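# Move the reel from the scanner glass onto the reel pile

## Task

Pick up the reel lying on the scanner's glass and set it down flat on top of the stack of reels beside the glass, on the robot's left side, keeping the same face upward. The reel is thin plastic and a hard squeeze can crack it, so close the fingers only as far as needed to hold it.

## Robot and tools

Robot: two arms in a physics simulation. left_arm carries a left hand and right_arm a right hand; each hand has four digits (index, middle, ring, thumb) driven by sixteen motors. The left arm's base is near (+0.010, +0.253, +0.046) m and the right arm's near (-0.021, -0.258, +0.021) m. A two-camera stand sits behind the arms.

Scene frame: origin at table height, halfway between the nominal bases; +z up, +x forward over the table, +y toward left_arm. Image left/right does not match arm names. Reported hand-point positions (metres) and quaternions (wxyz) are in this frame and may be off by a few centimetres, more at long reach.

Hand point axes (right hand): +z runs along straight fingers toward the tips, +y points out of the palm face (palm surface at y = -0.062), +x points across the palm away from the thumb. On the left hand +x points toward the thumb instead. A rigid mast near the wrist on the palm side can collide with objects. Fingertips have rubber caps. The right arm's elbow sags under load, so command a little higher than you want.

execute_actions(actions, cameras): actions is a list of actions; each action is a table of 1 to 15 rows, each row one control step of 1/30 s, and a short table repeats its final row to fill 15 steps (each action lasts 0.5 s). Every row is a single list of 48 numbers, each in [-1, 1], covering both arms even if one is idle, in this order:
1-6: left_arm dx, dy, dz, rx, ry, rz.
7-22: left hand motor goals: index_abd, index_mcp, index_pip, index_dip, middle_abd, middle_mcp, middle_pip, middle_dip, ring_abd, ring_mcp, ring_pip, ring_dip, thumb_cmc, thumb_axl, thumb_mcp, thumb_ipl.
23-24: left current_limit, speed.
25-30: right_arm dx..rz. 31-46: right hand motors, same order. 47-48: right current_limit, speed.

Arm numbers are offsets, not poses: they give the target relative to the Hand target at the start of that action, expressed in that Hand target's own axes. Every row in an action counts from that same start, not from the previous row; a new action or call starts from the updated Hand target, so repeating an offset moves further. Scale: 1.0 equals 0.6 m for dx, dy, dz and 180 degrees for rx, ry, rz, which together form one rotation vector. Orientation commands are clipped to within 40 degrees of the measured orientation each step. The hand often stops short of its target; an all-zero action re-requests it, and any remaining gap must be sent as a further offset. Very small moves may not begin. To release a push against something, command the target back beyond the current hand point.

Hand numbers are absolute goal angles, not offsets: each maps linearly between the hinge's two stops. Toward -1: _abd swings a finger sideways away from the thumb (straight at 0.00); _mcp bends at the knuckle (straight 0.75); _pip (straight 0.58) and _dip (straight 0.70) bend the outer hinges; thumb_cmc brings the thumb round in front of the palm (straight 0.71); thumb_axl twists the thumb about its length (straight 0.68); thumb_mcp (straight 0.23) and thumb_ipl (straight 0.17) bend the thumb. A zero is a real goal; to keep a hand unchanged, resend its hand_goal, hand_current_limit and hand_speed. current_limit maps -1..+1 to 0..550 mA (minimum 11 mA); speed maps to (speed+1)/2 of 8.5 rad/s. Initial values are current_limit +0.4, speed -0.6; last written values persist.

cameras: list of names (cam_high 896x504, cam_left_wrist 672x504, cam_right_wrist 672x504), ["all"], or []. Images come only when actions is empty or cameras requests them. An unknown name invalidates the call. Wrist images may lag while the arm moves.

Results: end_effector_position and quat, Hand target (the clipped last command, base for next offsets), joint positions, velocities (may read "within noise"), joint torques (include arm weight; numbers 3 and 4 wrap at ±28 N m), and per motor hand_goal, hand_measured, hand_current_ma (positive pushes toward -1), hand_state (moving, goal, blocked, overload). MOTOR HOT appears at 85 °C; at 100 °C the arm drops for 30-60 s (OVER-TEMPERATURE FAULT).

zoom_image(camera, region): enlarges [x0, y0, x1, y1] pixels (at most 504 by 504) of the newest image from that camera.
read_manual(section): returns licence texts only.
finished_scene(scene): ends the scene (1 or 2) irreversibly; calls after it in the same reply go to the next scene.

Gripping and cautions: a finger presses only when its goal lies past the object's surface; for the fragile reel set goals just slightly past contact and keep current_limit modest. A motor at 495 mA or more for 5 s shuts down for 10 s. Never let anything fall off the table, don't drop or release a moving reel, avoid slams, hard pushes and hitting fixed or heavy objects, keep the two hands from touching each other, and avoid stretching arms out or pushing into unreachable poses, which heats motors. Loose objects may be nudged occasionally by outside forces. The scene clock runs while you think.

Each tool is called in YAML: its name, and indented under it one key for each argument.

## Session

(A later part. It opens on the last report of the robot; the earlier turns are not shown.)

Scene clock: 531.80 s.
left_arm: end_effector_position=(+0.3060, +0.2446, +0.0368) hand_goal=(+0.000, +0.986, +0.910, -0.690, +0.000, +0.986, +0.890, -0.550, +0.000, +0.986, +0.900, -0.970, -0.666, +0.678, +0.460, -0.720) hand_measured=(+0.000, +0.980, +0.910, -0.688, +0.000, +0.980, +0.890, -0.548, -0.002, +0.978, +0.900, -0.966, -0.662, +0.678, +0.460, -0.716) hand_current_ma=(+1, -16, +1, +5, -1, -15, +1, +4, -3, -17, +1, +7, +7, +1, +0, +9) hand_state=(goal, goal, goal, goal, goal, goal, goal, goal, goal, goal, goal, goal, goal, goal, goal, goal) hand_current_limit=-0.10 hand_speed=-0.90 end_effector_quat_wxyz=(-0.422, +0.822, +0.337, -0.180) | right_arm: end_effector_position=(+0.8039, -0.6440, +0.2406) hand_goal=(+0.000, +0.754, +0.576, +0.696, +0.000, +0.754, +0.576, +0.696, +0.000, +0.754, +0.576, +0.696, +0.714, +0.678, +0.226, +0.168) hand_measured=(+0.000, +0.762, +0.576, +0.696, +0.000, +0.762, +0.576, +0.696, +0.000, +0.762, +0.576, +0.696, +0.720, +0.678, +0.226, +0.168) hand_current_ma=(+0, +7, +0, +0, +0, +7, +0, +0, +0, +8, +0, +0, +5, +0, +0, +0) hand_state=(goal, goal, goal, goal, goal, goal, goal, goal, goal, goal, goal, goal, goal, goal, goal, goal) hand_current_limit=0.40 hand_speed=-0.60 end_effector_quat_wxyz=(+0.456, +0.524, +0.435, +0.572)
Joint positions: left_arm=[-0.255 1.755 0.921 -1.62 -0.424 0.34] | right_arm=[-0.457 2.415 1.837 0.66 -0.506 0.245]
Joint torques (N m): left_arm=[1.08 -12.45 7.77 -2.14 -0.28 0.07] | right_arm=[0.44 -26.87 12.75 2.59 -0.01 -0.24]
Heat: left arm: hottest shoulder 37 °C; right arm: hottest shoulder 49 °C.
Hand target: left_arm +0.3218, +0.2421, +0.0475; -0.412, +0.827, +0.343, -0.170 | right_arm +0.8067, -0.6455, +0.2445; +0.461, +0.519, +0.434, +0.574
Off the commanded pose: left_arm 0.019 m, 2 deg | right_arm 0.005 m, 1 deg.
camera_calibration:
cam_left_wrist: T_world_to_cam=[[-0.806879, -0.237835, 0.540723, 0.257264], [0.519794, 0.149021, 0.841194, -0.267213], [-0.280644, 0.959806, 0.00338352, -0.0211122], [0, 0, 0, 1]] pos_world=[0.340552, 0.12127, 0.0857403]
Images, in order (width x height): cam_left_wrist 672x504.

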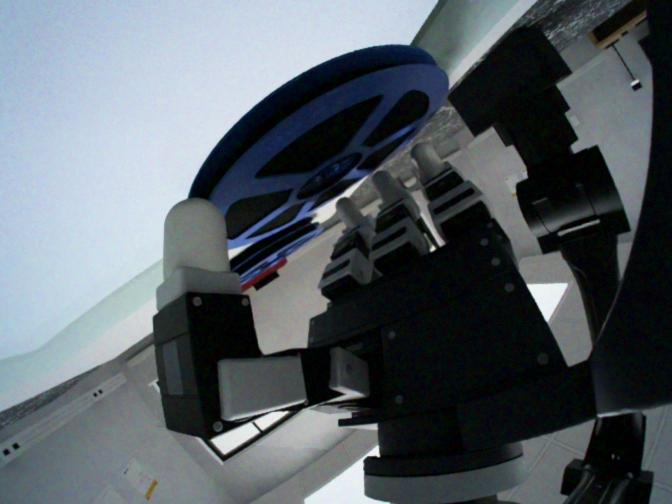

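execute_actions:
  actions:
    - [[0,0,0,0,0,0,0,0.986,0.883,-0.38,0,0.986,0.883,-0.38,0,0.986,0.93,-0.7,-0.667,0.678,0.472,-0.58,-0.1,-0.7,0,0,0,0,0,0,0,0.754,0.576,0.696,0,0.754,0.576,0.696,0,0.754,0.576,0.696,0.714,0.678,0.226,0.168,0.4,-0.6]]
    - [[0,0.0186,0.014,0,0,0,0,0.986,0.883,-0.38,0,0.986,0.883,-0.38,0,0.986,0.93,-0.7,-0.667,0.678,0.472,-0.58,-0.1,-0.7,0,0,0,0,0,0,0,0.754,0.576,0.696,0,0.754,0.576,0.696,0,0.754,0.576,0.696,0.714,0.678,0.226,0.168,0.4,-0.6]]
    - [[0,0.0133,0.01,0,0,0,0,0.986,0.883,-0.38,0,0.986,0.883,-0.38,0,0.986,0.93,-0.7,-0.667,0.678,0.472,-0.58,-0.1,-0.7,0,0,0,0,0,0,0,0.754,0.576,0.696,0,0.754,0.576,0.696,0,0.754,0.576,0.696,0.714,0.678,0.226,0.168,0.4,-0.6]]
  cameras: ["cam_left_wrist","cam_high"]

zoom_image:
  camera: "cam_left_wrist"
  region: [110, 40, 480, 310]

zoom_image:
  camera: "cam_high"
  region: [510, 200, 650, 340]

Scene clock: 559.87 s.
left_arm: end_effector_position=(+0.3110, +0.2434, +0.0310) hand_goal=(+0.000, +0.986, +0.884, -0.380, +0.000, +0.986, +0.884, -0.380, +0.000, +0.986, +0.930, -0.700, -0.666, +0.678, +0.472, -0.580) hand_measured=(+0.000, +0.980, +0.884, -0.382, +0.000, +0.990, +0.888, -0.380, -0.002, +0.980, +0.928, -0.702, -0.666, +0.678, +0.470, -0.582) hand_current_ma=(+1, -17, +1, -6, -1, +11, +8, +0, -3, -13, -2, -5, +1, +1, -8, -6) hand_state=(goal, goal, goal, goal, goal, goal, goal, goal, goal, goal, goal, goal, goal, goal, goal, goal) hand_current_limit=-0.10 hand_speed=-0.70 end_effector_quat_wxyz=(-0.417, +0.825, +0.340, -0.172) | right_arm: end_effector_position=(+0.8039, -0.6440, +0.2406) hand_goal=(+0.000, +0.754, +0.576, +0.696, +0.000, +0.754, +0.576, +0.696, +0.000, +0.754, +0.576, +0.696, +0.714, +0.678, +0.226, +0.168) hand_measured=(+0.000, +0.762, +0.576, +0.696, +0.000, +0.762, +0.576, +0.696, +0.000, +0.762, +0.576, +0.696, +0.720, +0.678, +0.226, +0.168) hand_current_ma=(+0, +7, +0, +0, +0, +7, +0, +0, +0, +8, +0, +0, +5, +0, +0, +0) hand_state=(goal, goal, goal, goal, goal, goal, goal, goal, goal, goal, goal, goal, goal, goal, goal, goal) hand_current_limit=0.40 hand_speed=-0.60 end_effector_quat_wxyz=(+0.456, +0.524, +0.435, +0.572)
Joint positions: left_arm=[-0.255 1.763 0.921 -1.591 -0.425 0.34] | right_arm=[-0.457 2.415 1.837 0.66 -0.506 0.245]
Joint torques (N m): left_arm=[0.44 -8.94 6.68 -0.94 -0.32 0.06] | right_arm=[0.38 -26.87 12.77 2.58 0 -0.24]
Heat: left arm: hottest shoulder 37 °C; right arm: hottest shoulder 50 °C.
Hand target: left_arm +0.3218, +0.2422, +0.0235; -0.412, +0.827, +0.343, -0.170 | right_arm +0.8067, -0.6455, +0.2445; +0.461, +0.519, +0.434, +0.574
Off the commanded pose: left_arm 0.013 m, 1 deg | right_arm 0.005 m, 1 deg.
camera_calibration:
cam_left_wrist: T_world_to_cam=[[-0.817727, -0.234907, 0.525491, 0.267321], [0.50286, 0.152702, 0.850772, -0.260739], [-0.280096, 0.959948, -0.00674361, -0.0183947], [0, 0, 0, 1]] pos_world=[0.344559, 0.120269, 0.0812308]
Images, in order (width x height): cam_high 896x504, cam_left_wrist 672x504.

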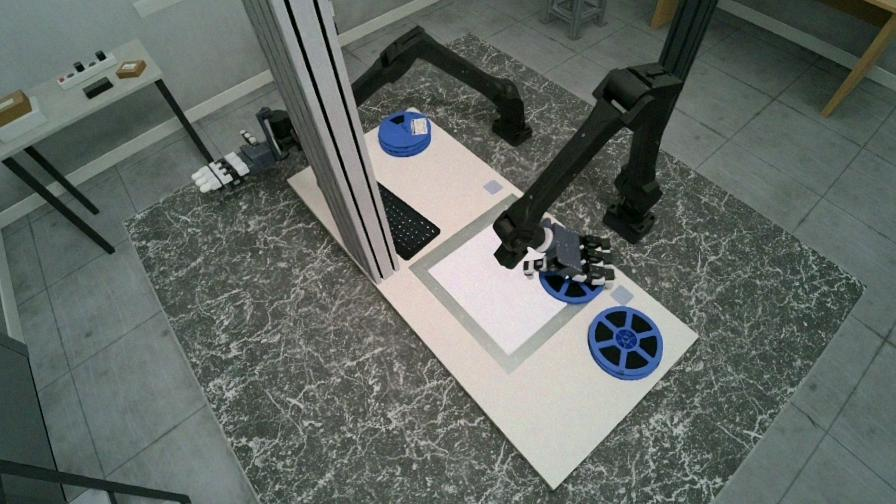

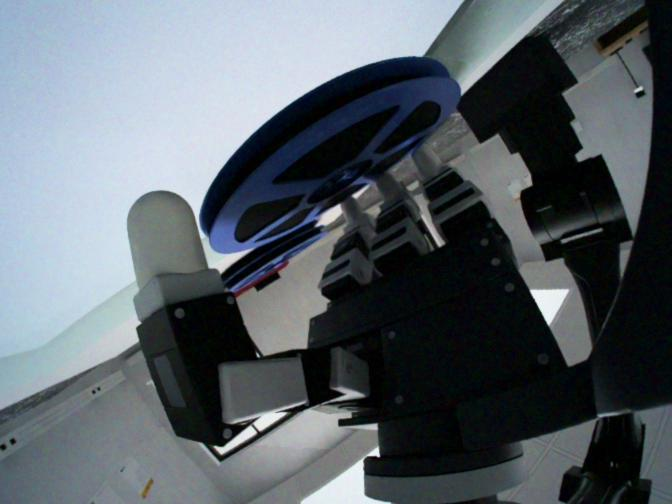

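Scaled by 1.362 from the camera's 672x504 image, which has a finer 960x720 frame.

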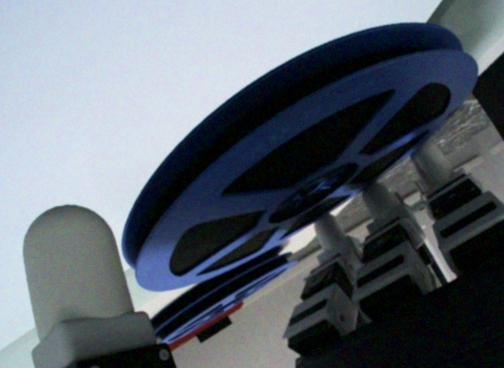

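Scaled by 3.600.

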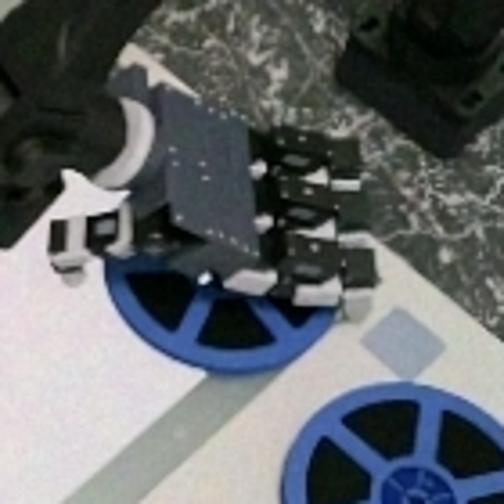

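execute_actions:
  actions:
    - [[0,-0.0266,-0.02,0,0,0,0,0.968,0.883,-0.25,0,0.968,0.883,-0.25,0,0.968,0.93,-0.5,-0.667,0.678,0.472,-0.58,-0.1,-0.6,0,0,0,0,0,0,0,0.754,0.576,0.696,0,0.754,0.576,0.696,0,0.754,0.576,0.696,0.714,0.678,0.226,0.168,0.4,-0.6]]
    - [[-0.002,-0.0095,0.0122,0,0,0,0,0.968,0.883,-0.25,0,0.968,0.883,-0.25,0,0.968,0.93,-0.5,-0.667,0.678,0.472,-0.58,-0.1,-0.6,0,0,0,0,0,0,0,0.754,0.576,0.696,0,0.754,0.576,0.696,0,0.754,0.576,0.696,0.714,0.678,0.226,0.168,0.4,-0.6]]
  cameras: ["cam_high"]

zoom_image:
  camera: "cam_high"
  region: [510, 200, 650, 340]

Scene clock: 569.27 s.
left_arm: end_effector_position=(+0.3102, +0.2472, +0.0385) hand_goal=(+0.000, +0.968, +0.884, -0.250, +0.000, +0.968, +0.884, -0.250, +0.000, +0.968, +0.930, -0.500, -0.666, +0.678, +0.472, -0.580) hand_measured=(+0.000, +0.962, +0.884, -0.254, +0.000, +0.962, +0.884, -0.252, -0.002, +0.960, +0.928, -0.504, -0.666, +0.678, +0.470, -0.582) hand_current_ma=(+1, -17, +0, -6, -1, -15, +1, -5, -3, -18, -2, -6, -1, +1, -7, -5) hand_state=(goal, goal, goal, goal, goal, goal, goal, goal, goal, goal, goal, goal, goal, goal, goal, goal) hand_current_limit=-0.10 hand_speed=-0.60 end_effector_quat_wxyz=(-0.418, +0.824, +0.341, -0.173) | right_arm: end_effector_position=(+0.8039, -0.6440, +0.2406) hand_goal=(+0.000, +0.754, +0.576, +0.696, +0.000, +0.754, +0.576, +0.696, +0.000, +0.754, +0.576, +0.696, +0.714, +0.678, +0.226, +0.168) hand_measured=(+0.000, +0.762, +0.576, +0.696, +0.000, +0.762, +0.576, +0.696, +0.000, +0.762, +0.576, +0.696, +0.720, +0.678, +0.226, +0.168) hand_current_ma=(+0, +7, +0, +0, +0, +7, +0, +0, +0, +8, +0, +0, +5, +0, +0, +0) hand_state=(goal, goal, goal, goal, goal, goal, goal, goal, goal, goal, goal, goal, goal, goal, goal, goal) hand_current_limit=0.40 hand_speed=-0.60 end_effector_quat_wxyz=(+0.456, +0.524, +0.435, +0.572)
Joint positions: left_arm=[-0.245 1.744 0.921 -1.609 -0.432 0.345] | right_arm=[-0.457 2.415 1.837 0.66 -0.506 0.245]
Joint torques (N m): left_arm=[1.14 -12.34 5.65 -1.96 -0.3 0.1] | right_arm=[0.44 -26.87 12.77 2.59 0 -0.24]
Heat: left arm: hottest shoulder 37 °C; right arm: hottest shoulder 50 °C.
Hand target: left_arm +0.3144, +0.2478, +0.0437; -0.412, +0.827, +0.343, -0.170 | right_arm +0.8067, -0.6455, +0.2445; +0.461, +0.519, +0.434, +0.574
Off the commanded pose: left_arm 0.007 m, 1 deg | right_arm 0.005 m, 1 deg.
Images, in order (width x height): cam_high 896x504.

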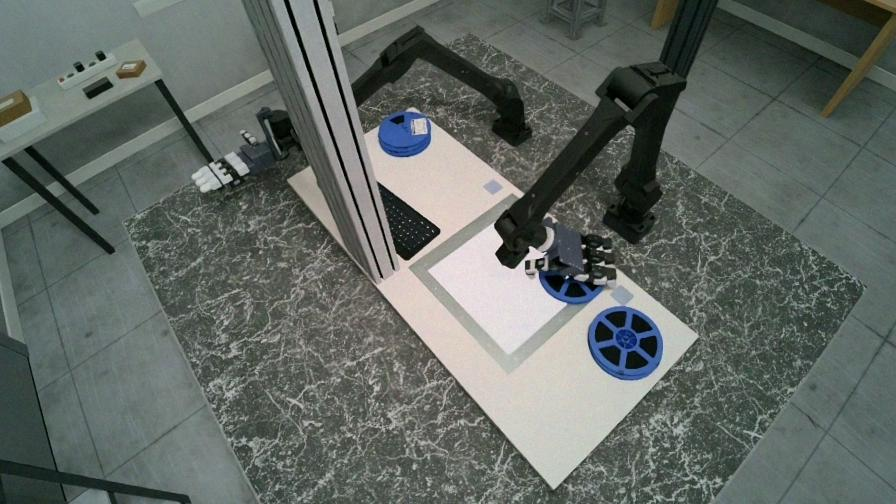

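Scaled by 3.600.

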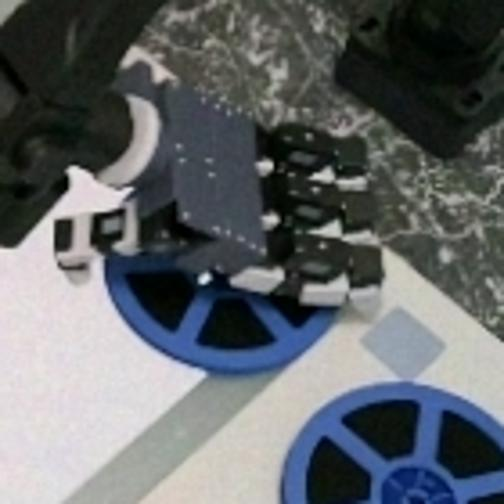

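execute_actions:
  actions:
    - [[-0.01,0.007,0.005,0,0,0,0,0.968,0.883,-0.25,0,0.968,0.883,-0.25,0,0.968,0.93,-0.5,-0.667,0.678,0.472,-0.58,-0.1,-0.6,0,0,0,0,0,0,0,0.754,0.576,0.696,0,0.754,0.576,0.696,0,0.754,0.576,0.696,0.714,0.678,0.226,0.168,0.4,-0.6]]
    - [[0,0.008,0.006,0,0,0,0,0.968,0.883,-0.25,0,0.968,0.883,-0.25,0,0.968,0.93,-0.5,-0.667,0.678,0.472,-0.58,-0.1,-0.6,0,0,0,0,0,0,0,0.754,0.576,0.696,0,0.754,0.576,0.696,0,0.754,0.576,0.696,0.714,0.678,0.226,0.168,0.4,-0.6]]
  cameras: ["cam_high","cam_left_wrist"]

zoom_image:
  camera: "cam_high"
  region: [510, 200, 650, 340]

Scene clock: 579.53 s.
left_arm: end_effector_position=(+0.3132, +0.2452, +0.0361) hand_goal=(+0.000, +0.968, +0.884, -0.250, +0.000, +0.968, +0.884, -0.250, +0.000, +0.968, +0.930, -0.500, -0.666, +0.678, +0.472, -0.580) hand_measured=(+0.000, +0.962, +0.884, -0.254, +0.000, +0.962, +0.884, -0.252, -0.002, +0.960, +0.928, -0.504, -0.666, +0.678, +0.470, -0.582) hand_current_ma=(+1, -17, +0, -6, -1, -15, +1, -5, -3, -18, -2, -6, -1, +1, -7, -5) hand_state=(goal, goal, goal, goal, goal, goal, goal, goal, goal, goal, goal, goal, goal, goal, goal, goal) hand_current_limit=-0.10 hand_speed=-0.60 end_effector_quat_wxyz=(-0.411, +0.826, +0.346, -0.169) | right_arm: end_effector_position=(+0.8039, -0.6440, +0.2406) hand_goal=(+0.000, +0.754, +0.576, +0.696, +0.000, +0.754, +0.576, +0.696, +0.000, +0.754, +0.576, +0.696, +0.714, +0.678, +0.226, +0.168) hand_measured=(+0.000, +0.762, +0.576, +0.696, +0.000, +0.762, +0.576, +0.696, +0.000, +0.762, +0.576, +0.696, +0.720, +0.678, +0.226, +0.168) hand_current_ma=(+0, +7, +0, +0, +0, +7, +0, +0, +0, +8, +0, +0, +5, +0, +0, +0) hand_state=(goal, goal, goal, goal, goal, goal, goal, goal, goal, goal, goal, goal, goal, goal, goal, goal) hand_current_limit=0.40 hand_speed=-0.60 end_effector_quat_wxyz=(+0.456, +0.524, +0.435, +0.572)
Joint positions: left_arm=[-0.245 1.744 0.921 -1.592 -0.424 0.345] | right_arm=[-0.457 2.415 1.837 0.66 -0.506 0.245]
Joint torques (N m): left_arm=[-0.97 -11.63 4.59 -1.37 -0.24 -0.03] | right_arm=[0.32 -26.81 12.75 2.58 -0.01 -0.24]
Heat: left arm: hottest shoulder 37 °C; right arm: hottest shoulder 50 °C.
Hand target: left_arm +0.3103, +0.2435, +0.0325; -0.412, +0.827, +0.343, -0.170 | right_arm +0.8067, -0.6455, +0.2445; +0.461, +0.519, +0.434, +0.574
Off the commanded pose: left_arm 0.005 m, 0 deg | right_arm 0.005 m, 1 deg.
camera_calibration:
cam_left_wrist: T_world_to_cam=[[-0.823524, -0.237208, 0.515307, 0.269635], [0.489187, 0.162998, 0.856813, -0.264877], [-0.287237, 0.957687, -0.018194, -0.0163261], [0, 0, 0, 1]] pos_world=[0.346936, 0.122769, 0.0877086]
Images, in order (width x height): cam_high 896x504, cam_left_wrist 672x504.

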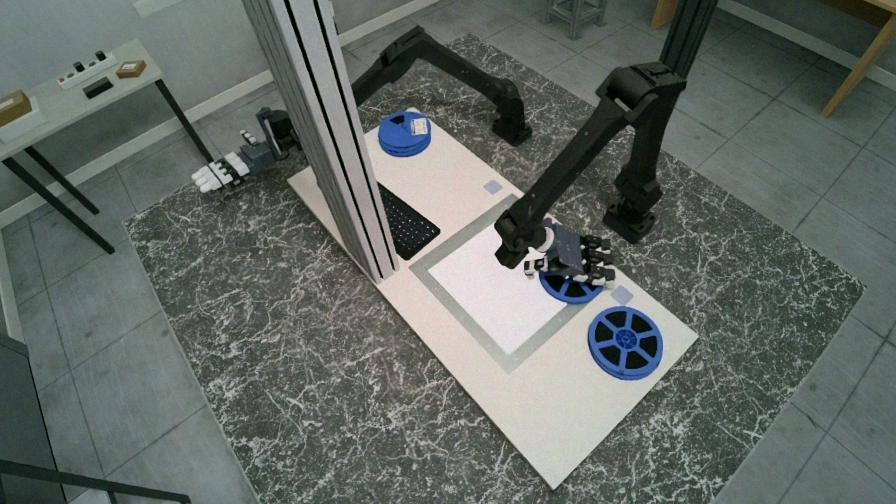

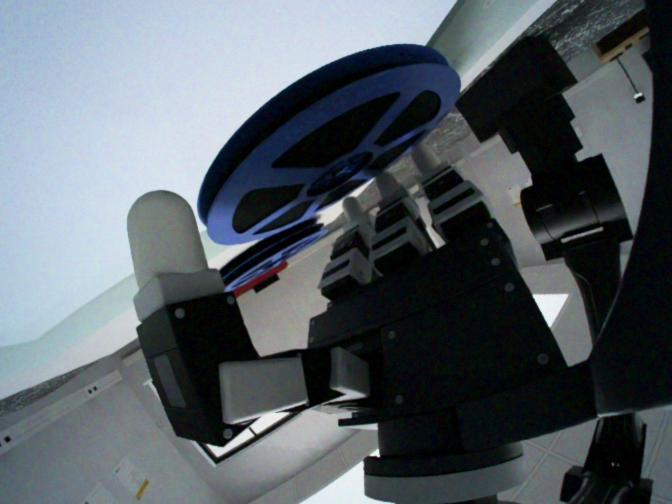

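Scaled by 3.600.

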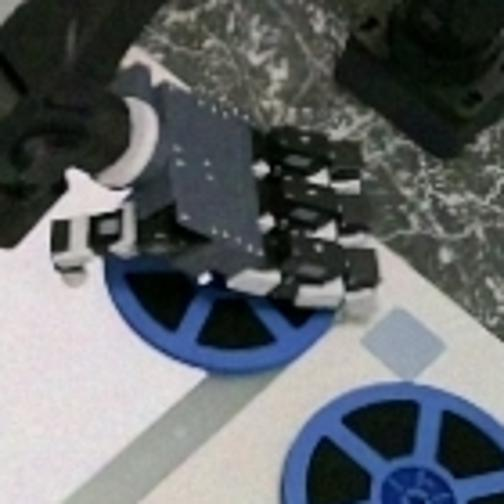

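execute_actions:
  actions:
    - [[0.001,0.0107,0.008,0,0,0,0,0.968,0.883,-0.25,0,0.968,0.883,-0.25,0,0.968,0.93,-0.5,-0.667,0.678,0.472,-0.58,-0.1,-0.6,0,0,0,0,0,0,0,0.754,0.576,0.696,0,0.754,0.576,0.696,0,0.754,0.576,0.696,0.714,0.678,0.226,0.168,0.4,-0.6]]
  cameras: ["cam_high","cam_left_wrist"]

zoom_image:
  camera: "cam_high"
  region: [510, 200, 650, 340]

zoom_image:
  camera: "cam_left_wrist"
  region: [180, 100, 480, 310]

Scene clock: 584.67 s.
left_arm: end_effector_position=(+0.3166, +0.2443, +0.0342) hand_goal=(+0.000, +0.968, +0.884, -0.250, +0.000, +0.968, +0.884, -0.250, +0.000, +0.968, +0.930, -0.500, -0.666, +0.678, +0.472, -0.580) hand_measured=(+0.000, +0.962, +0.884, -0.254, +0.000, +0.970, +0.886, -0.250, -0.002, +0.960, +0.928, -0.504, -0.666, +0.678, +0.470, -0.582) hand_current_ma=(+1, -17, +0, -6, -1, +2, +5, +1, -3, -19, -2, -6, -1, +1, -7, -5) hand_state=(goal, goal, goal, goal, goal, goal, goal, goal, goal, goal, goal, goal, goal, goal, goal, goal) hand_current_limit=-0.10 hand_speed=-0.60 end_effector_quat_wxyz=(-0.406, +0.829, +0.349, -0.163) | right_arm: end_effector_position=(+0.8039, -0.6440, +0.2406) hand_goal=(+0.000, +0.754, +0.576, +0.696, +0.000, +0.754, +0.576, +0.696, +0.000, +0.754, +0.576, +0.696, +0.714, +0.678, +0.226, +0.168) hand_measured=(+0.000, +0.762, +0.576, +0.696, +0.000, +0.762, +0.576, +0.696, +0.000, +0.762, +0.576, +0.696, +0.720, +0.678, +0.226, +0.168) hand_current_ma=(+0, +7, +0, +0, +0, +7, +0, +0, +0, +8, +0, +0, +5, +0, +0, +0) hand_state=(goal, goal, goal, goal, goal, goal, goal, goal, goal, goal, goal, goal, goal, goal, goal, goal) hand_current_limit=0.40 hand_speed=-0.60 end_effector_quat_wxyz=(+0.456, +0.524, +0.435, +0.572)
Joint positions: left_arm=[-0.245 1.744 0.921 -1.575 -0.424 0.345] | right_arm=[-0.457 2.415 1.837 0.66 -0.506 0.245]
Joint torques (N m): left_arm=[-0.5 -9.88 4.07 -1.11 -0.25 -0.04] | right_arm=[0.5 -26.81 12.75 2.58 -0.01 -0.24]
Heat: left arm: hottest elbow 37 °C; right arm: hottest shoulder 50 °C.
Hand target: left_arm +0.3108, +0.2439, +0.0245; -0.412, +0.827, +0.343, -0.170 | right_arm +0.8067, -0.6455, +0.2445; +0.461, +0.519, +0.434, +0.574
Off the commanded pose: left_arm 0.011 m, 1 deg | right_arm 0.005 m, 1 deg.
camera_calibration:
cam_left_wrist: T_world_to_cam=[[-0.831458, -0.235261, 0.503319, 0.275658], [0.475782, 0.166298, 0.863699, -0.261574], [-0.286895, 0.9576, -0.0263367, -0.0143251], [0, 0, 0, 1]] pos_world=[0.34954, 0.122068, 0.0868002]
Images, in order (width x height): cam_high 896x504, cam_left_wrist 672x504.

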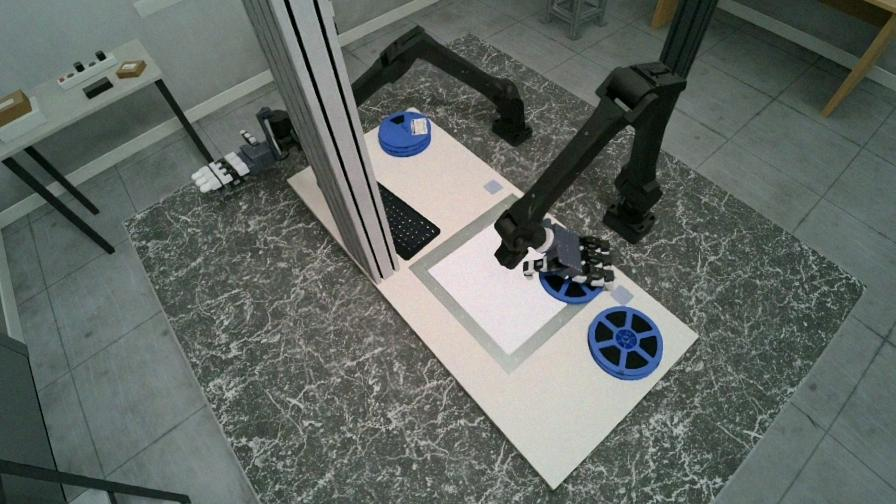

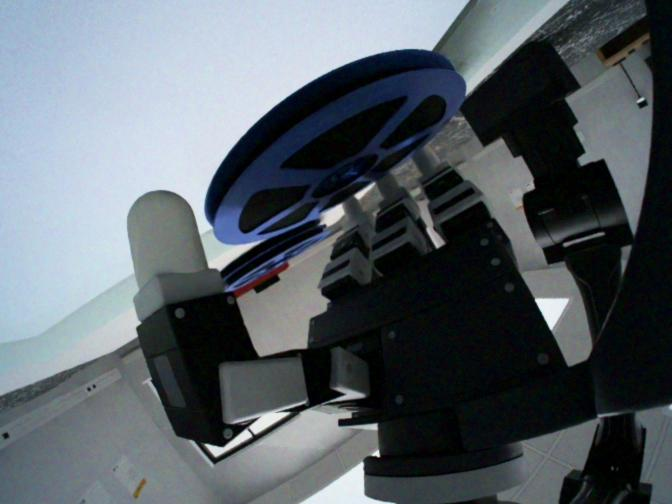

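Scaled by 3.600.

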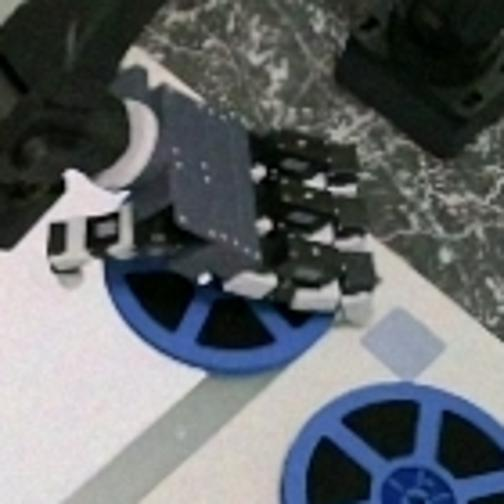

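Scaled by 1.680 from the camera's 672x504 image, which has a finer 960x720 frame.

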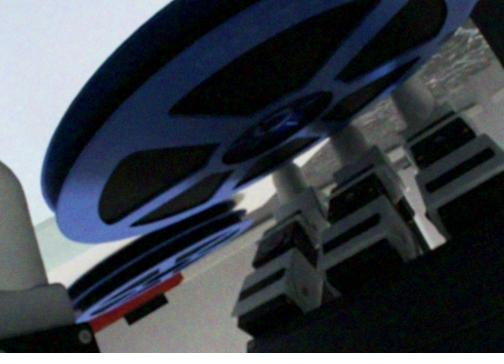

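execute_actions:
  actions:
    - [[0,0.0067,0.005,0,0,0,0,0.968,0.883,-0.25,0,0.968,0.883,-0.25,0,0.968,0.93,-0.5,-0.667,0.678,0.45,-0.58,-0.1,-0.6,0,0,0,0,0,0,0,0.754,0.576,0.696,0,0.754,0.576,0.696,0,0.754,0.576,0.696,0.714,0.678,0.226,0.168,0.4,-0.6]]
  cameras: []

Scene clock: 607.53 s.
left_arm: end_effector_position=(+0.3170, +0.2442, +0.0306) hand_goal=(+0.000, +0.968, +0.884, -0.250, +0.000, +0.968, +0.884, -0.250, +0.000, +0.968, +0.930, -0.500, -0.666, +0.678, +0.450, -0.580) hand_measured=(+0.000, +0.962, +0.884, -0.254, +0.000, +0.972, +0.890, -0.248, -0.002, +0.962, +0.928, -0.504, -0.666, +0.678, +0.450, -0.582) hand_current_ma=(+1, -17, +0, -6, -1, +11, +12, +3, -1, -13, -2, -6, -1, +1, -1, -5) hand_state=(goal, goal, goal, goal, goal, goal, goal, goal, goal, goal, goal, goal, goal, goal, goal, goal) hand_current_limit=-0.10 hand_speed=-0.60 end_effector_quat_wxyz=(-0.406, +0.829, +0.349, -0.163) | right_arm: end_effector_position=(+0.8039, -0.6440, +0.2406) hand_goal=(+0.000, +0.754, +0.576, +0.696, +0.000, +0.754, +0.576, +0.696, +0.000, +0.754, +0.576, +0.696, +0.714, +0.678, +0.226, +0.168) hand_measured=(+0.000, +0.762, +0.576, +0.696, +0.000, +0.762, +0.576, +0.696, +0.000, +0.762, +0.576, +0.696, +0.720, +0.678, +0.226, +0.168) hand_current_ma=(+0, +7, +0, +0, +0, +7, +0, +0, +0, +8, +0, +0, +5, +0, +0, +0) hand_state=(goal, goal, goal, goal, goal, goal, goal, goal, goal, goal, goal, goal, goal, goal, goal, goal) hand_current_limit=0.40 hand_speed=-0.60 end_effector_quat_wxyz=(+0.456, +0.524, +0.435, +0.572)
Joint positions: left_arm=[-0.245 1.752 0.918 -1.564 -0.424 0.345] | right_arm=[-0.457 2.415 1.837 0.66 -0.506 0.245]
Joint torques (N m): left_arm=[-0.03 -8.94 4.08 -1.03 -0.23 0.01] | right_arm=[0.38 -26.81 12.77 2.61 0 -0.24]
Heat: left arm: hottest shoulder 36 °C; right arm: hottest shoulder 50 °C.
Hand target: left_arm +0.3108, +0.2438, +0.0195; -0.412, +0.827, +0.343, -0.170 | right_arm +0.8067, -0.6455, +0.2445; +0.461, +0.519, +0.434, +0.574
Off the commanded pose: left_arm 0.013 m, 1 deg | right_arm 0.005 m, 1 deg.
No camera images: "cameras" was empty.

execute_actions:
  actions:
    - [[0,0,0,0,0,0,0,0.97,0.9,-0.45,0,0.976,0.89,-0.4,0,0.97,0.91,-0.75,-0.667,0.678,0.45,-0.64,-0.1,-0.7,0,0,0,0,0,0,0,0.754,0.576,0.696,0,0.754,0.576,0.696,0,0.754,0.576,0.696,0.714,0.678,0.226,0.168,0.4,-0.6]]
    - [[0,0,0,0,0,0,0,0.97,0.9,-0.56,0,0.976,0.89,-0.48,0,0.97,0.9,-0.88,-0.667,0.678,0.45,-0.68,-0.1,-0.7,0,0,0,0,0,0,0,0.754,0.576,0.696,0,0.754,0.576,0.696,0,0.754,0.576,0.696,0.714,0.678,0.226,0.168,0.4,-0.6]]
  cameras: ["cam_left_wrist","cam_high"]

zoom_image:
  camera: "cam_left_wrist"
  region: [110, 40, 480, 310]

zoom_image:
  camera: "cam_high"
  region: [510, 200, 650, 340]

Scene clock: 617.87 s.
left_arm: end_effector_position=(+0.3150, +0.2449, +0.0288) hand_goal=(+0.000, +0.970, +0.900, -0.560, +0.000, +0.976, +0.890, -0.480, +0.000, +0.970, +0.900, -0.880, -0.666, +0.678, +0.450, -0.680) hand_measured=(+0.000, +0.970, +0.902, -0.550, -0.002, +0.978, +0.894, -0.470, -0.010, +0.978, +0.920, -0.834, -0.650, +0.680, +0.470, -0.648) hand_current_ma=(+1, +0, +4, +26, -2, +2, +6, +28, -22, +18, +55, +158, +45, +5, +73, +145) hand_state=(goal, goal, goal, goal, goal, goal, goal, goal, goal, goal, goal, blocked, goal, goal, goal, blocked) hand_current_limit=-0.10 hand_speed=-0.70 end_effector_quat_wxyz=(-0.408, +0.828, +0.348, -0.164) | right_arm: end_effector_position=(+0.8039, -0.6440, +0.2406) hand_goal=(+0.000, +0.754, +0.576, +0.696, +0.000, +0.754, +0.576, +0.696, +0.000, +0.754, +0.576, +0.696, +0.714, +0.678, +0.226, +0.168) hand_measured=(+0.000, +0.762, +0.576, +0.696, +0.000, +0.762, +0.576, +0.696, +0.000, +0.762, +0.576, +0.696, +0.720, +0.678, +0.226, +0.168) hand_current_ma=(+0, +7, +0, +0, +0, +7, +0, +0, +0, +8, +0, +0, +5, +0, +0, +0) hand_state=(goal, goal, goal, goal, goal, goal, goal, goal, goal, goal, goal, goal, goal, goal, goal, goal) hand_current_limit=0.40 hand_speed=-0.60 end_effector_quat_wxyz=(+0.456, +0.524, +0.435, +0.572)
Joint positions: left_arm=[-0.245 1.755 0.914 -1.562 -0.425 0.345] | right_arm=[-0.457 2.415 1.837 0.66 -0.506 0.245]
Joint torques (N m): left_arm=[0.15 -9.23 4.44 -1.2 -0.2 -0.03] | right_arm=[0.38 -26.75 12.77 2.56 0 -0.24]
Heat: left arm: hottest shoulder 36 °C; right arm: hottest shoulder 50 °C.
Hand target: left_arm +0.3109, +0.2438, +0.0195; -0.412, +0.827, +0.343, -0.170 | right_arm +0.8067, -0.6455, +0.2445; +0.461, +0.519, +0.434, +0.574
Off the commanded pose: left_arm 0.010 m, 1 deg | right_arm 0.005 m, 1 deg.
camera_calibration:
cam_left_wrist: T_world_to_cam=[[-0.830085, -0.235289, 0.505567, 0.27674], [0.478647, 0.164523, 0.862455, -0.256704], [-0.286104, 0.957899, -0.0239475, -0.0158897], [0, 0, 0, 1]] pos_world=[0.348043, 0.122568, 0.0811047]
Images, in order (width x height): cam_high 896x504, cam_left_wrist 672x504.

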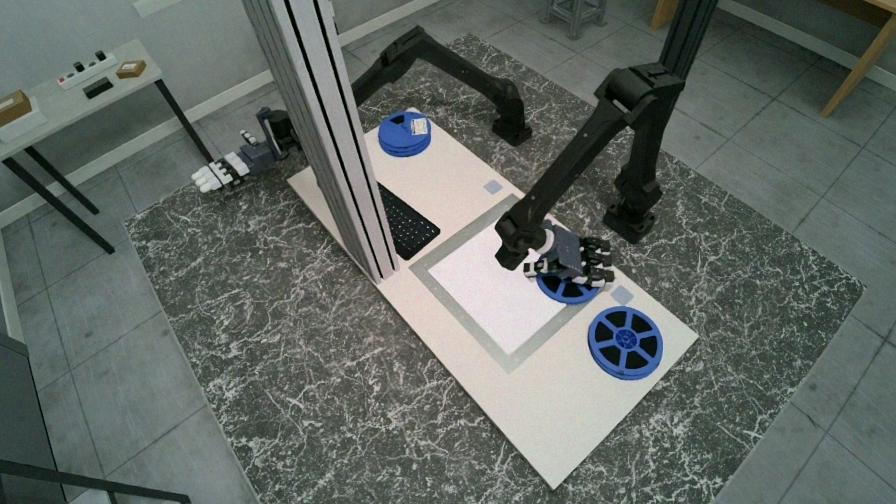

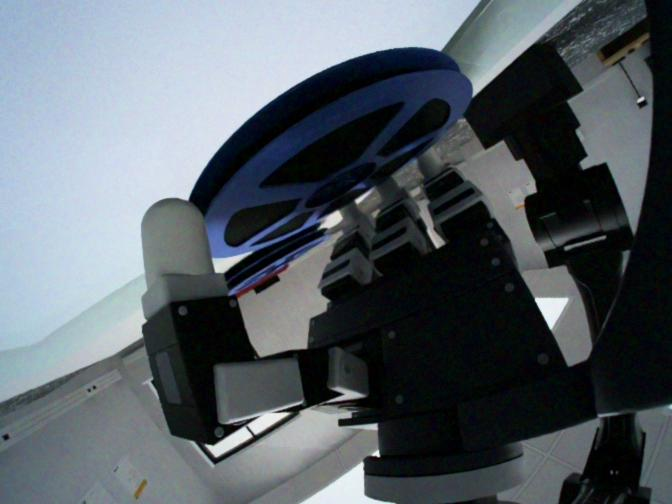

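Scaled by 1.362 from the camera's 672x504 image, which has a finer 960x720 frame.

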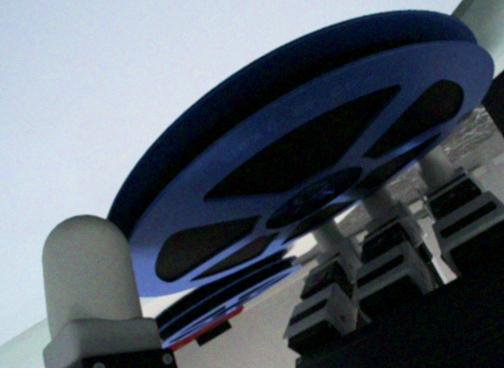

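Scaled by 3.600.

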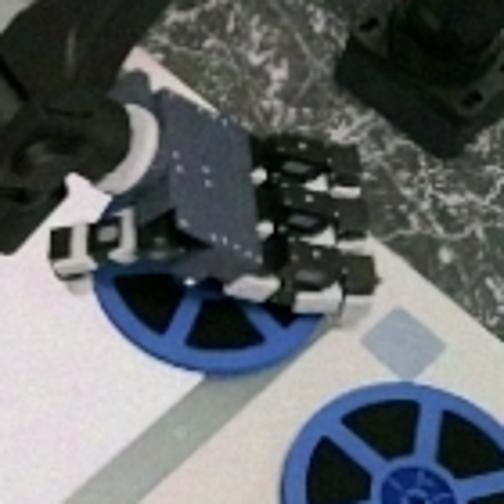

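execute_actions:
  actions:
    - [[0,0,0,0,0,0,0,0.97,0.9,-0.62,0,0.976,0.89,-0.54,0,0.97,0.9,-0.86,-0.667,0.678,0.45,-0.68,0.0,-0.8,0,0,0,0,0,0,0,0.754,0.576,0.696,0,0.754,0.576,0.696,0,0.754,0.576,0.696,0.714,0.678,0.226,0.168,0.4,-0.6]]
  cameras: []

Scene clock: 622.17 s.
left_arm: end_effector_position=(+0.3152, +0.2449, +0.0287) hand_goal=(+0.000, +0.970, +0.900, -0.620, +0.000, +0.976, +0.890, -0.540, +0.000, +0.970, +0.900, -0.860, -0.666, +0.678, +0.450, -0.680) hand_measured=(+0.000, +0.972, +0.904, -0.608, -0.002, +0.980, +0.898, -0.508, -0.010, +0.978, +0.916, -0.840, -0.650, +0.680, +0.474, -0.648) hand_current_ma=(+1, +5, +7, +31, -2, +7, +18, +99, -22, +18, +46, +55, +45, +5, +97, +145) hand_state=(goal, goal, goal, goal, goal, goal, goal, blocked, goal, goal, goal, goal, goal, goal, blocked, blocked) hand_current_limit=0.00 hand_speed=-0.80 end_effector_quat_wxyz=(-0.408, +0.828, +0.348, -0.164) | right_arm: end_effector_position=(+0.8039, -0.6440, +0.2406) hand_goal=(+0.000, +0.754, +0.576, +0.696, +0.000, +0.754, +0.576, +0.696, +0.000, +0.754, +0.576, +0.696, +0.714, +0.678, +0.226, +0.168) hand_measured=(+0.000, +0.762, +0.576, +0.696, +0.000, +0.762, +0.576, +0.696, +0.000, +0.762, +0.576, +0.696, +0.720, +0.678, +0.226, +0.168) hand_current_ma=(+0, +7, +0, +0, +0, +7, +0, +0, +0, +8, +0, +0, +5, +0, +0, +0) hand_state=(goal, goal, goal, goal, goal, goal, goal, goal, goal, goal, goal, goal, goal, goal, goal, goal) hand_current_limit=0.40 hand_speed=-0.60 end_effector_quat_wxyz=(+0.456, +0.524, +0.435, +0.572)
Joint positions: left_arm=[-0.245 1.755 0.914 -1.561 -0.425 0.345] | right_arm=[-0.457 2.415 1.837 0.66 -0.506 0.245]
Joint torques (N m): left_arm=[-0.21 -9.93 4.37 -1.13 -0.23 -0.03] | right_arm=[0.38 -26.81 12.75 2.61 -0.01 -0.24]
Heat: left arm: hottest shoulder 36 °C; right arm: hottest shoulder 50 °C.
Hand target: left_arm +0.3109, +0.2438, +0.0195; -0.412, +0.827, +0.343, -0.170 | right_arm +0.8067, -0.6455, +0.2445; +0.461, +0.519, +0.434, +0.574
Off the commanded pose: left_arm 0.010 m, 1 deg | right_arm 0.005 m, 1 deg.
No camera images: "cameras" was empty.

execute_actions:
  actions:
    - [[0,0,0,0,0,0,0,0.97,0.9,-0.65,0,0.976,0.89,-0.54,0,0.97,0.9,-0.87,-0.667,0.678,0.445,-0.69,0.0,-0.8,0,0,0,0,0,0,0,0.754,0.576,0.696,0,0.754,0.576,0.696,0,0.754,0.576,0.696,0.714,0.678,0.226,0.168,0.4,-0.6]]
    - [[0,-0.01,-0.0075,0,0,0,0,0.97,0.9,-0.65,0,0.976,0.89,-0.54,0,0.97,0.9,-0.87,-0.667,0.678,0.445,-0.69,0.0,-0.8,0,0,0,0,0,0,0,0.754,0.576,0.696,0,0.754,0.576,0.696,0,0.754,0.576,0.696,0.714,0.678,0.226,0.168,0.4,-0.6]]
  cameras: ["cam_left_wrist"]

Scene clock: 628.50 s.
left_arm: end_effector_position=(+0.3152, +0.2449, +0.0287) hand_goal=(+0.000, +0.970, +0.900, -0.650, +0.000, +0.976, +0.890, -0.540, +0.000, +0.970, +0.900, -0.870, -0.666, +0.678, +0.446, -0.690) hand_measured=(+0.000, +0.972, +0.904, -0.638, -0.002, +0.980, +0.898, -0.510, -0.010, +0.978, +0.916, -0.844, -0.650, +0.680, +0.474, -0.648) hand_current_ma=(+1, +5, +8, +32, -2, +7, +18, +94, -22, +18, +46, +77, +45, +5, +116, +200) hand_state=(goal, goal, goal, goal, goal, goal, goal, blocked, goal, goal, goal, blocked, goal, goal, blocked, blocked) hand_current_limit=0.00 hand_speed=-0.80 end_effector_quat_wxyz=(-0.408, +0.828, +0.348, -0.164) | right_arm: end_effector_position=(+0.8039, -0.6440, +0.2406) hand_goal=(+0.000, +0.754, +0.576, +0.696, +0.000, +0.754, +0.576, +0.696, +0.000, +0.754, +0.576, +0.696, +0.714, +0.678, +0.226, +0.168) hand_measured=(+0.000, +0.762, +0.576, +0.696, +0.000, +0.762, +0.576, +0.696, +0.000, +0.762, +0.576, +0.696, +0.720, +0.678, +0.226, +0.168) hand_current_ma=(+0, +7, +0, +0, +0, +7, +0, +0, +0, +8, +0, +0, +5, +0, +0, +0) hand_state=(goal, goal, goal, goal, goal, goal, goal, goal, goal, goal, goal, goal, goal, goal, goal, goal) hand_current_limit=0.40 hand_speed=-0.60 end_effector_quat_wxyz=(+0.456, +0.524, +0.435, +0.572)
Joint positions: left_arm=[-0.245 1.755 0.914 -1.561 -0.425 0.345] | right_arm=[-0.457 2.415 1.837 0.66 -0.506 0.245]
Joint torques (N m): left_arm=[-0.5 -10.75 4.64 -1.77 -0.21 -0.02] | right_arm=[0.38 -26.87 12.74 2.59 0 -0.23]
Heat: left arm: hottest shoulder 36 °C; right arm: hottest shoulder 50 °C.
Hand target: left_arm +0.3108, +0.2438, +0.0270; -0.412, +0.827, +0.343, -0.170 | right_arm +0.8067, -0.6455, +0.2445; +0.461, +0.519, +0.434, +0.574
Off the commanded pose: left_arm 0.005 m, 1 deg | right_arm 0.005 m, 1 deg.
camera_calibration:
cam_left_wrist: T_world_to_cam=[[-0.830471, -0.235208, 0.50497, 0.276996], [0.477981, 0.164689, 0.862793, -0.256567], [-0.286099, 0.957891, -0.0243444, -0.0158294], [0, 0, 0, 1]] pos_world=[0.348143, 0.122568, 0.0811043]
Images, in order (width x height): cam_left_wrist 672x504.

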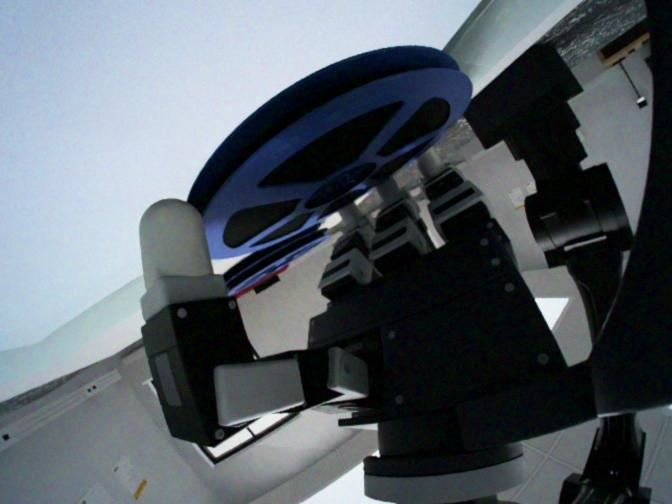

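execute_actions:
  actions:
    - [[0,-0.0067,-0.005,0,0,0,0,0.97,0.9,-0.72,0,0.976,0.89,-0.545,0,0.97,0.9,-0.875,-0.667,0.678,0.445,-0.69,0.0,-0.8,0,0,0,0,0,0,0,0.754,0.576,0.696,0,0.754,0.576,0.696,0,0.754,0.576,0.696,0.714,0.678,0.226,0.168,0.4,-0.6]]
    - [[0,-0.0067,-0.005,0,0,0,0,0.97,0.9,-0.72,0,0.976,0.89,-0.545,0,0.97,0.9,-0.875,-0.667,0.678,0.445,-0.69,0.0,-0.8,0,0,0,0,0,0,0,0.754,0.576,0.696,0,0.754,0.576,0.696,0,0.754,0.576,0.696,0.714,0.678,0.226,0.168,0.4,-0.6]]
  cameras: ["cam_left_wrist"]

Scene clock: 633.80 s.
left_arm: end_effector_position=(+0.3117, +0.2455, +0.0305) hand_goal=(+0.000, +0.970, +0.900, -0.720, +0.000, +0.976, +0.890, -0.544, +0.000, +0.970, +0.900, -0.874, -0.666, +0.678, +0.446, -0.690) hand_measured=(+0.000, +0.972, +0.904, -0.702, -0.002, +0.980, +0.898, -0.522, -0.010, +0.974, +0.916, -0.852, -0.650, +0.680, +0.478, -0.648) hand_current_ma=(+1, +3, +8, +49, -1, +7, +18, +64, -22, +10, +42, +67, +47, +5, +135, +200) hand_state=(goal, goal, goal, goal, goal, goal, goal, blocked, goal, goal, goal, blocked, goal, goal, blocked, blocked) hand_current_limit=0.00 hand_speed=-0.80 end_effector_quat_wxyz=(-0.411, +0.826, +0.345, -0.170) | right_arm: end_effector_position=(+0.8039, -0.6440, +0.2406) hand_goal=(+0.000, +0.754, +0.576, +0.696, +0.000, +0.754, +0.576, +0.696, +0.000, +0.754, +0.576, +0.696, +0.714, +0.678, +0.226, +0.168) hand_measured=(+0.000, +0.762, +0.576, +0.696, +0.000, +0.762, +0.576, +0.696, +0.000, +0.762, +0.576, +0.696, +0.720, +0.678, +0.226, +0.168) hand_current_ma=(+0, +7, +0, +0, +0, +7, +0, +0, +0, +8, +0, +0, +5, +0, +0, +0) hand_state=(goal, goal, goal, goal, goal, goal, goal, goal, goal, goal, goal, goal, goal, goal, goal, goal) hand_current_limit=0.40 hand_speed=-0.60 end_effector_quat_wxyz=(+0.456, +0.524, +0.435, +0.572)
Joint positions: left_arm=[-0.245 1.755 0.914 -1.577 -0.424 0.345] | right_arm=[-0.457 2.415 1.837 0.66 -0.506 0.245]
Joint torques (N m): left_arm=[0.09 -12.28 5.11 -2.37 -0.22 0] | right_arm=[0.44 -26.81 12.78 2.61 -0.01 -0.24]
Heat: left arm: hottest shoulder 36 °C; right arm: hottest shoulder 50 °C.
Hand target: left_arm +0.3108, +0.2439, +0.0370; -0.412, +0.827, +0.343, -0.170 | right_arm +0.8067, -0.6455, +0.2445; +0.461, +0.519, +0.434, +0.574
Off the commanded pose: left_arm 0.007 m, 0 deg | right_arm 0.005 m, 1 deg.
camera_calibration:
cam_left_wrist: T_world_to_cam=[[-0.822399, -0.237434, 0.516996, 0.27099], [0.491068, 0.162571, 0.855817, -0.259874], [-0.287249, 0.957703, -0.0171024, -0.0172071], [0, 0, 0, 1]] pos_world=[0.345535, 0.12307, 0.0820096]
Images, in order (width x height): cam_left_wrist 672x504.

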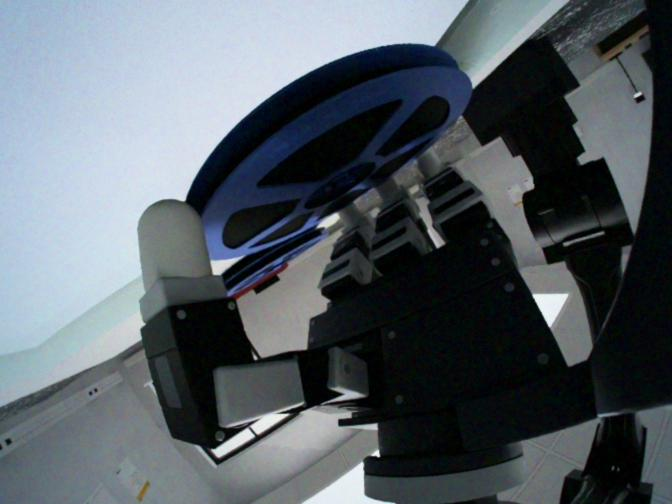

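execute_actions:
  actions:
    - [[0,-0.0067,-0.005,0,0,0,0,0.97,0.9,-0.75,0,0.976,0.89,-0.56,0,0.97,0.9,-0.885,-0.667,0.678,0.445,-0.69,0.0,-0.8,0,0,0,0,0,0,0,0.754,0.576,0.696,0,0.754,0.576,0.696,0,0.754,0.576,0.696,0.714,0.678,0.226,0.168,0.4,-0.6]]
    - [[0,-0.0067,-0.005,0,0,0,0,0.97,0.9,-0.75,0,0.976,0.89,-0.56,0,0.97,0.9,-0.885,-0.667,0.678,0.445,-0.69,0.0,-0.8,0,0,0,0,0,0,0,0.754,0.576,0.696,0,0.754,0.576,0.696,0,0.754,0.576,0.696,0.714,0.678,0.226,0.168,0.4,-0.6]]
  cameras: ["cam_left_wrist","cam_high"]

zoom_image:
  camera: "cam_left_wrist"
  region: [110, 40, 480, 310]

zoom_image:
  camera: "cam_high"
  region: [510, 200, 650, 340]

Scene clock: 644.07 s.
left_arm: end_effector_position=(+0.3083, +0.2464, +0.0385) hand_goal=(+0.000, +0.970, +0.900, -0.750, +0.000, +0.976, +0.890, -0.560, +0.000, +0.970, +0.900, -0.884, -0.666, +0.678, +0.446, -0.690) hand_measured=(+0.000, +0.972, +0.906, -0.724, -0.002, +0.980, +0.898, -0.538, -0.010, +0.972, +0.914, -0.860, -0.650, +0.680, +0.482, -0.648) hand_current_ma=(+1, +4, +13, +78, -1, +7, +18, +63, -22, +3, +38, +72, +47, +5, +161, +200) hand_state=(goal, goal, goal, blocked, goal, goal, goal, blocked, goal, goal, goal, blocked, goal, goal, blocked, blocked) hand_current_limit=0.00 hand_speed=-0.80 end_effector_quat_wxyz=(-0.414, +0.825, +0.344, -0.174) | right_arm: end_effector_position=(+0.8039, -0.6440, +0.2406) hand_goal=(+0.000, +0.754, +0.576, +0.696, +0.000, +0.754, +0.576, +0.696, +0.000, +0.754, +0.576, +0.696, +0.714, +0.678, +0.226, +0.168) hand_measured=(+0.000, +0.762, +0.576, +0.696, +0.000, +0.762, +0.576, +0.696, +0.000, +0.762, +0.576, +0.696, +0.720, +0.678, +0.226, +0.168) hand_current_ma=(+0, +7, +0, +0, +0, +7, +0, +0, +0, +8, +0, +0, +5, +0, +0, +0) hand_state=(goal, goal, goal, goal, goal, goal, goal, goal, goal, goal, goal, goal, goal, goal, goal, goal) hand_current_limit=0.40 hand_speed=-0.60 end_effector_quat_wxyz=(+0.456, +0.524, +0.435, +0.572)
Joint positions: left_arm=[-0.245 1.737 0.914 -1.604 -0.424 0.345] | right_arm=[-0.457 2.415 1.837 0.66 -0.506 0.245]
Joint torques (N m): left_arm=[-0.56 -13.04 5.68 -2.36 -0.24 -0.01] | right_arm=[0.5 -26.87 12.77 2.59 0 -0.24]
Heat: left arm: hottest shoulder 37 °C; right arm: hottest shoulder 50 °C.
Hand target: left_arm +0.3107, +0.2439, +0.0470; -0.412, +0.827, +0.343, -0.170 | right_arm +0.8067, -0.6455, +0.2445; +0.461, +0.519, +0.434, +0.574
Off the commanded pose: left_arm 0.009 m, 1 deg | right_arm 0.005 m, 1 deg.
camera_calibration:
cam_left_wrist: T_world_to_cam=[[-0.817384, -0.238682, 0.524323, 0.262722], [0.499291, 0.160524, 0.851434, -0.267072], [-0.287388, 0.957739, -0.0120379, -0.0189947], [0, 0, 0, 1]] pos_world=[0.342632, 0.12377, 0.089415]
Images, in order (width x height): cam_high 896x504, cam_left_wrist 672x504.

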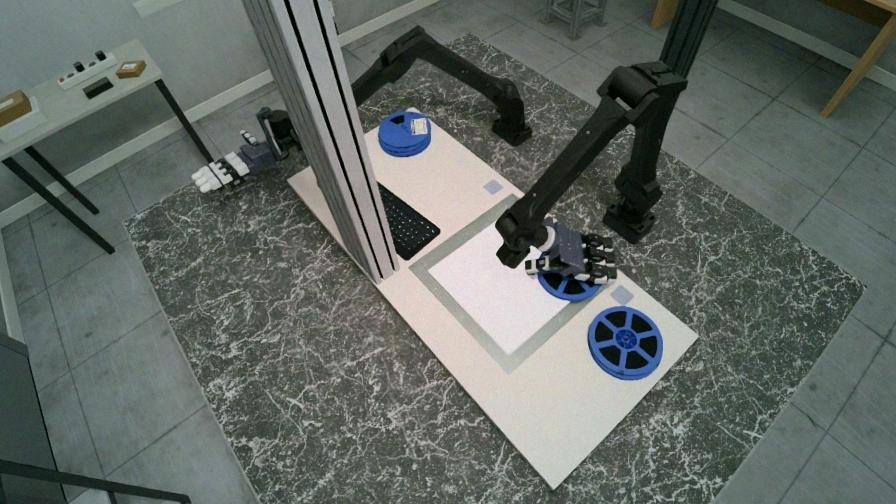

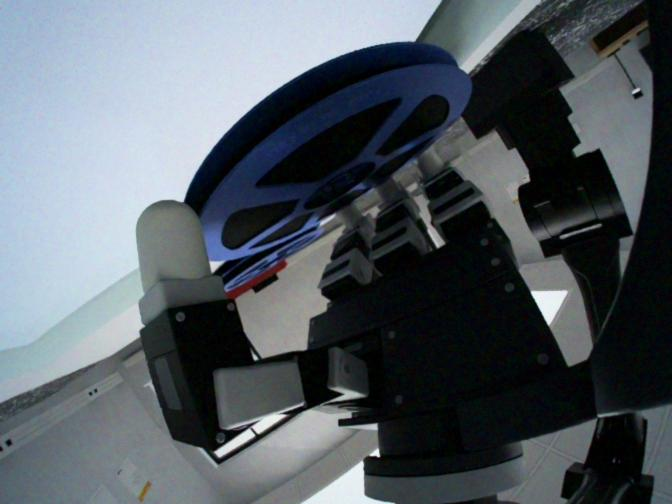

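Scaled by 1.362 from the camera's 672x504 image, which has a finer 960x720 frame.

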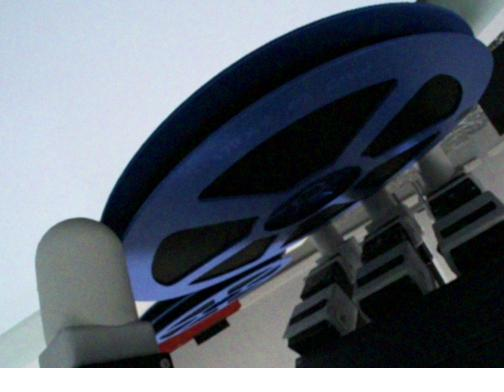

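Scaled by 3.600.

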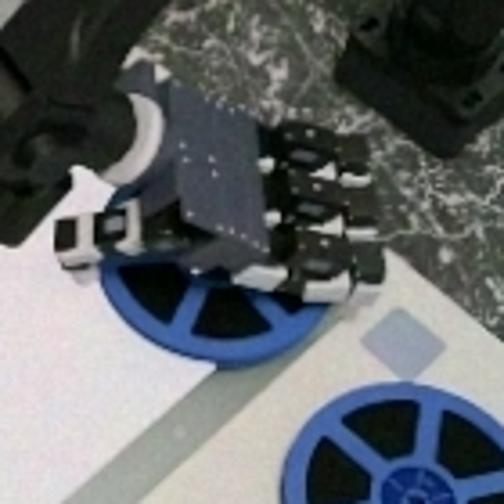

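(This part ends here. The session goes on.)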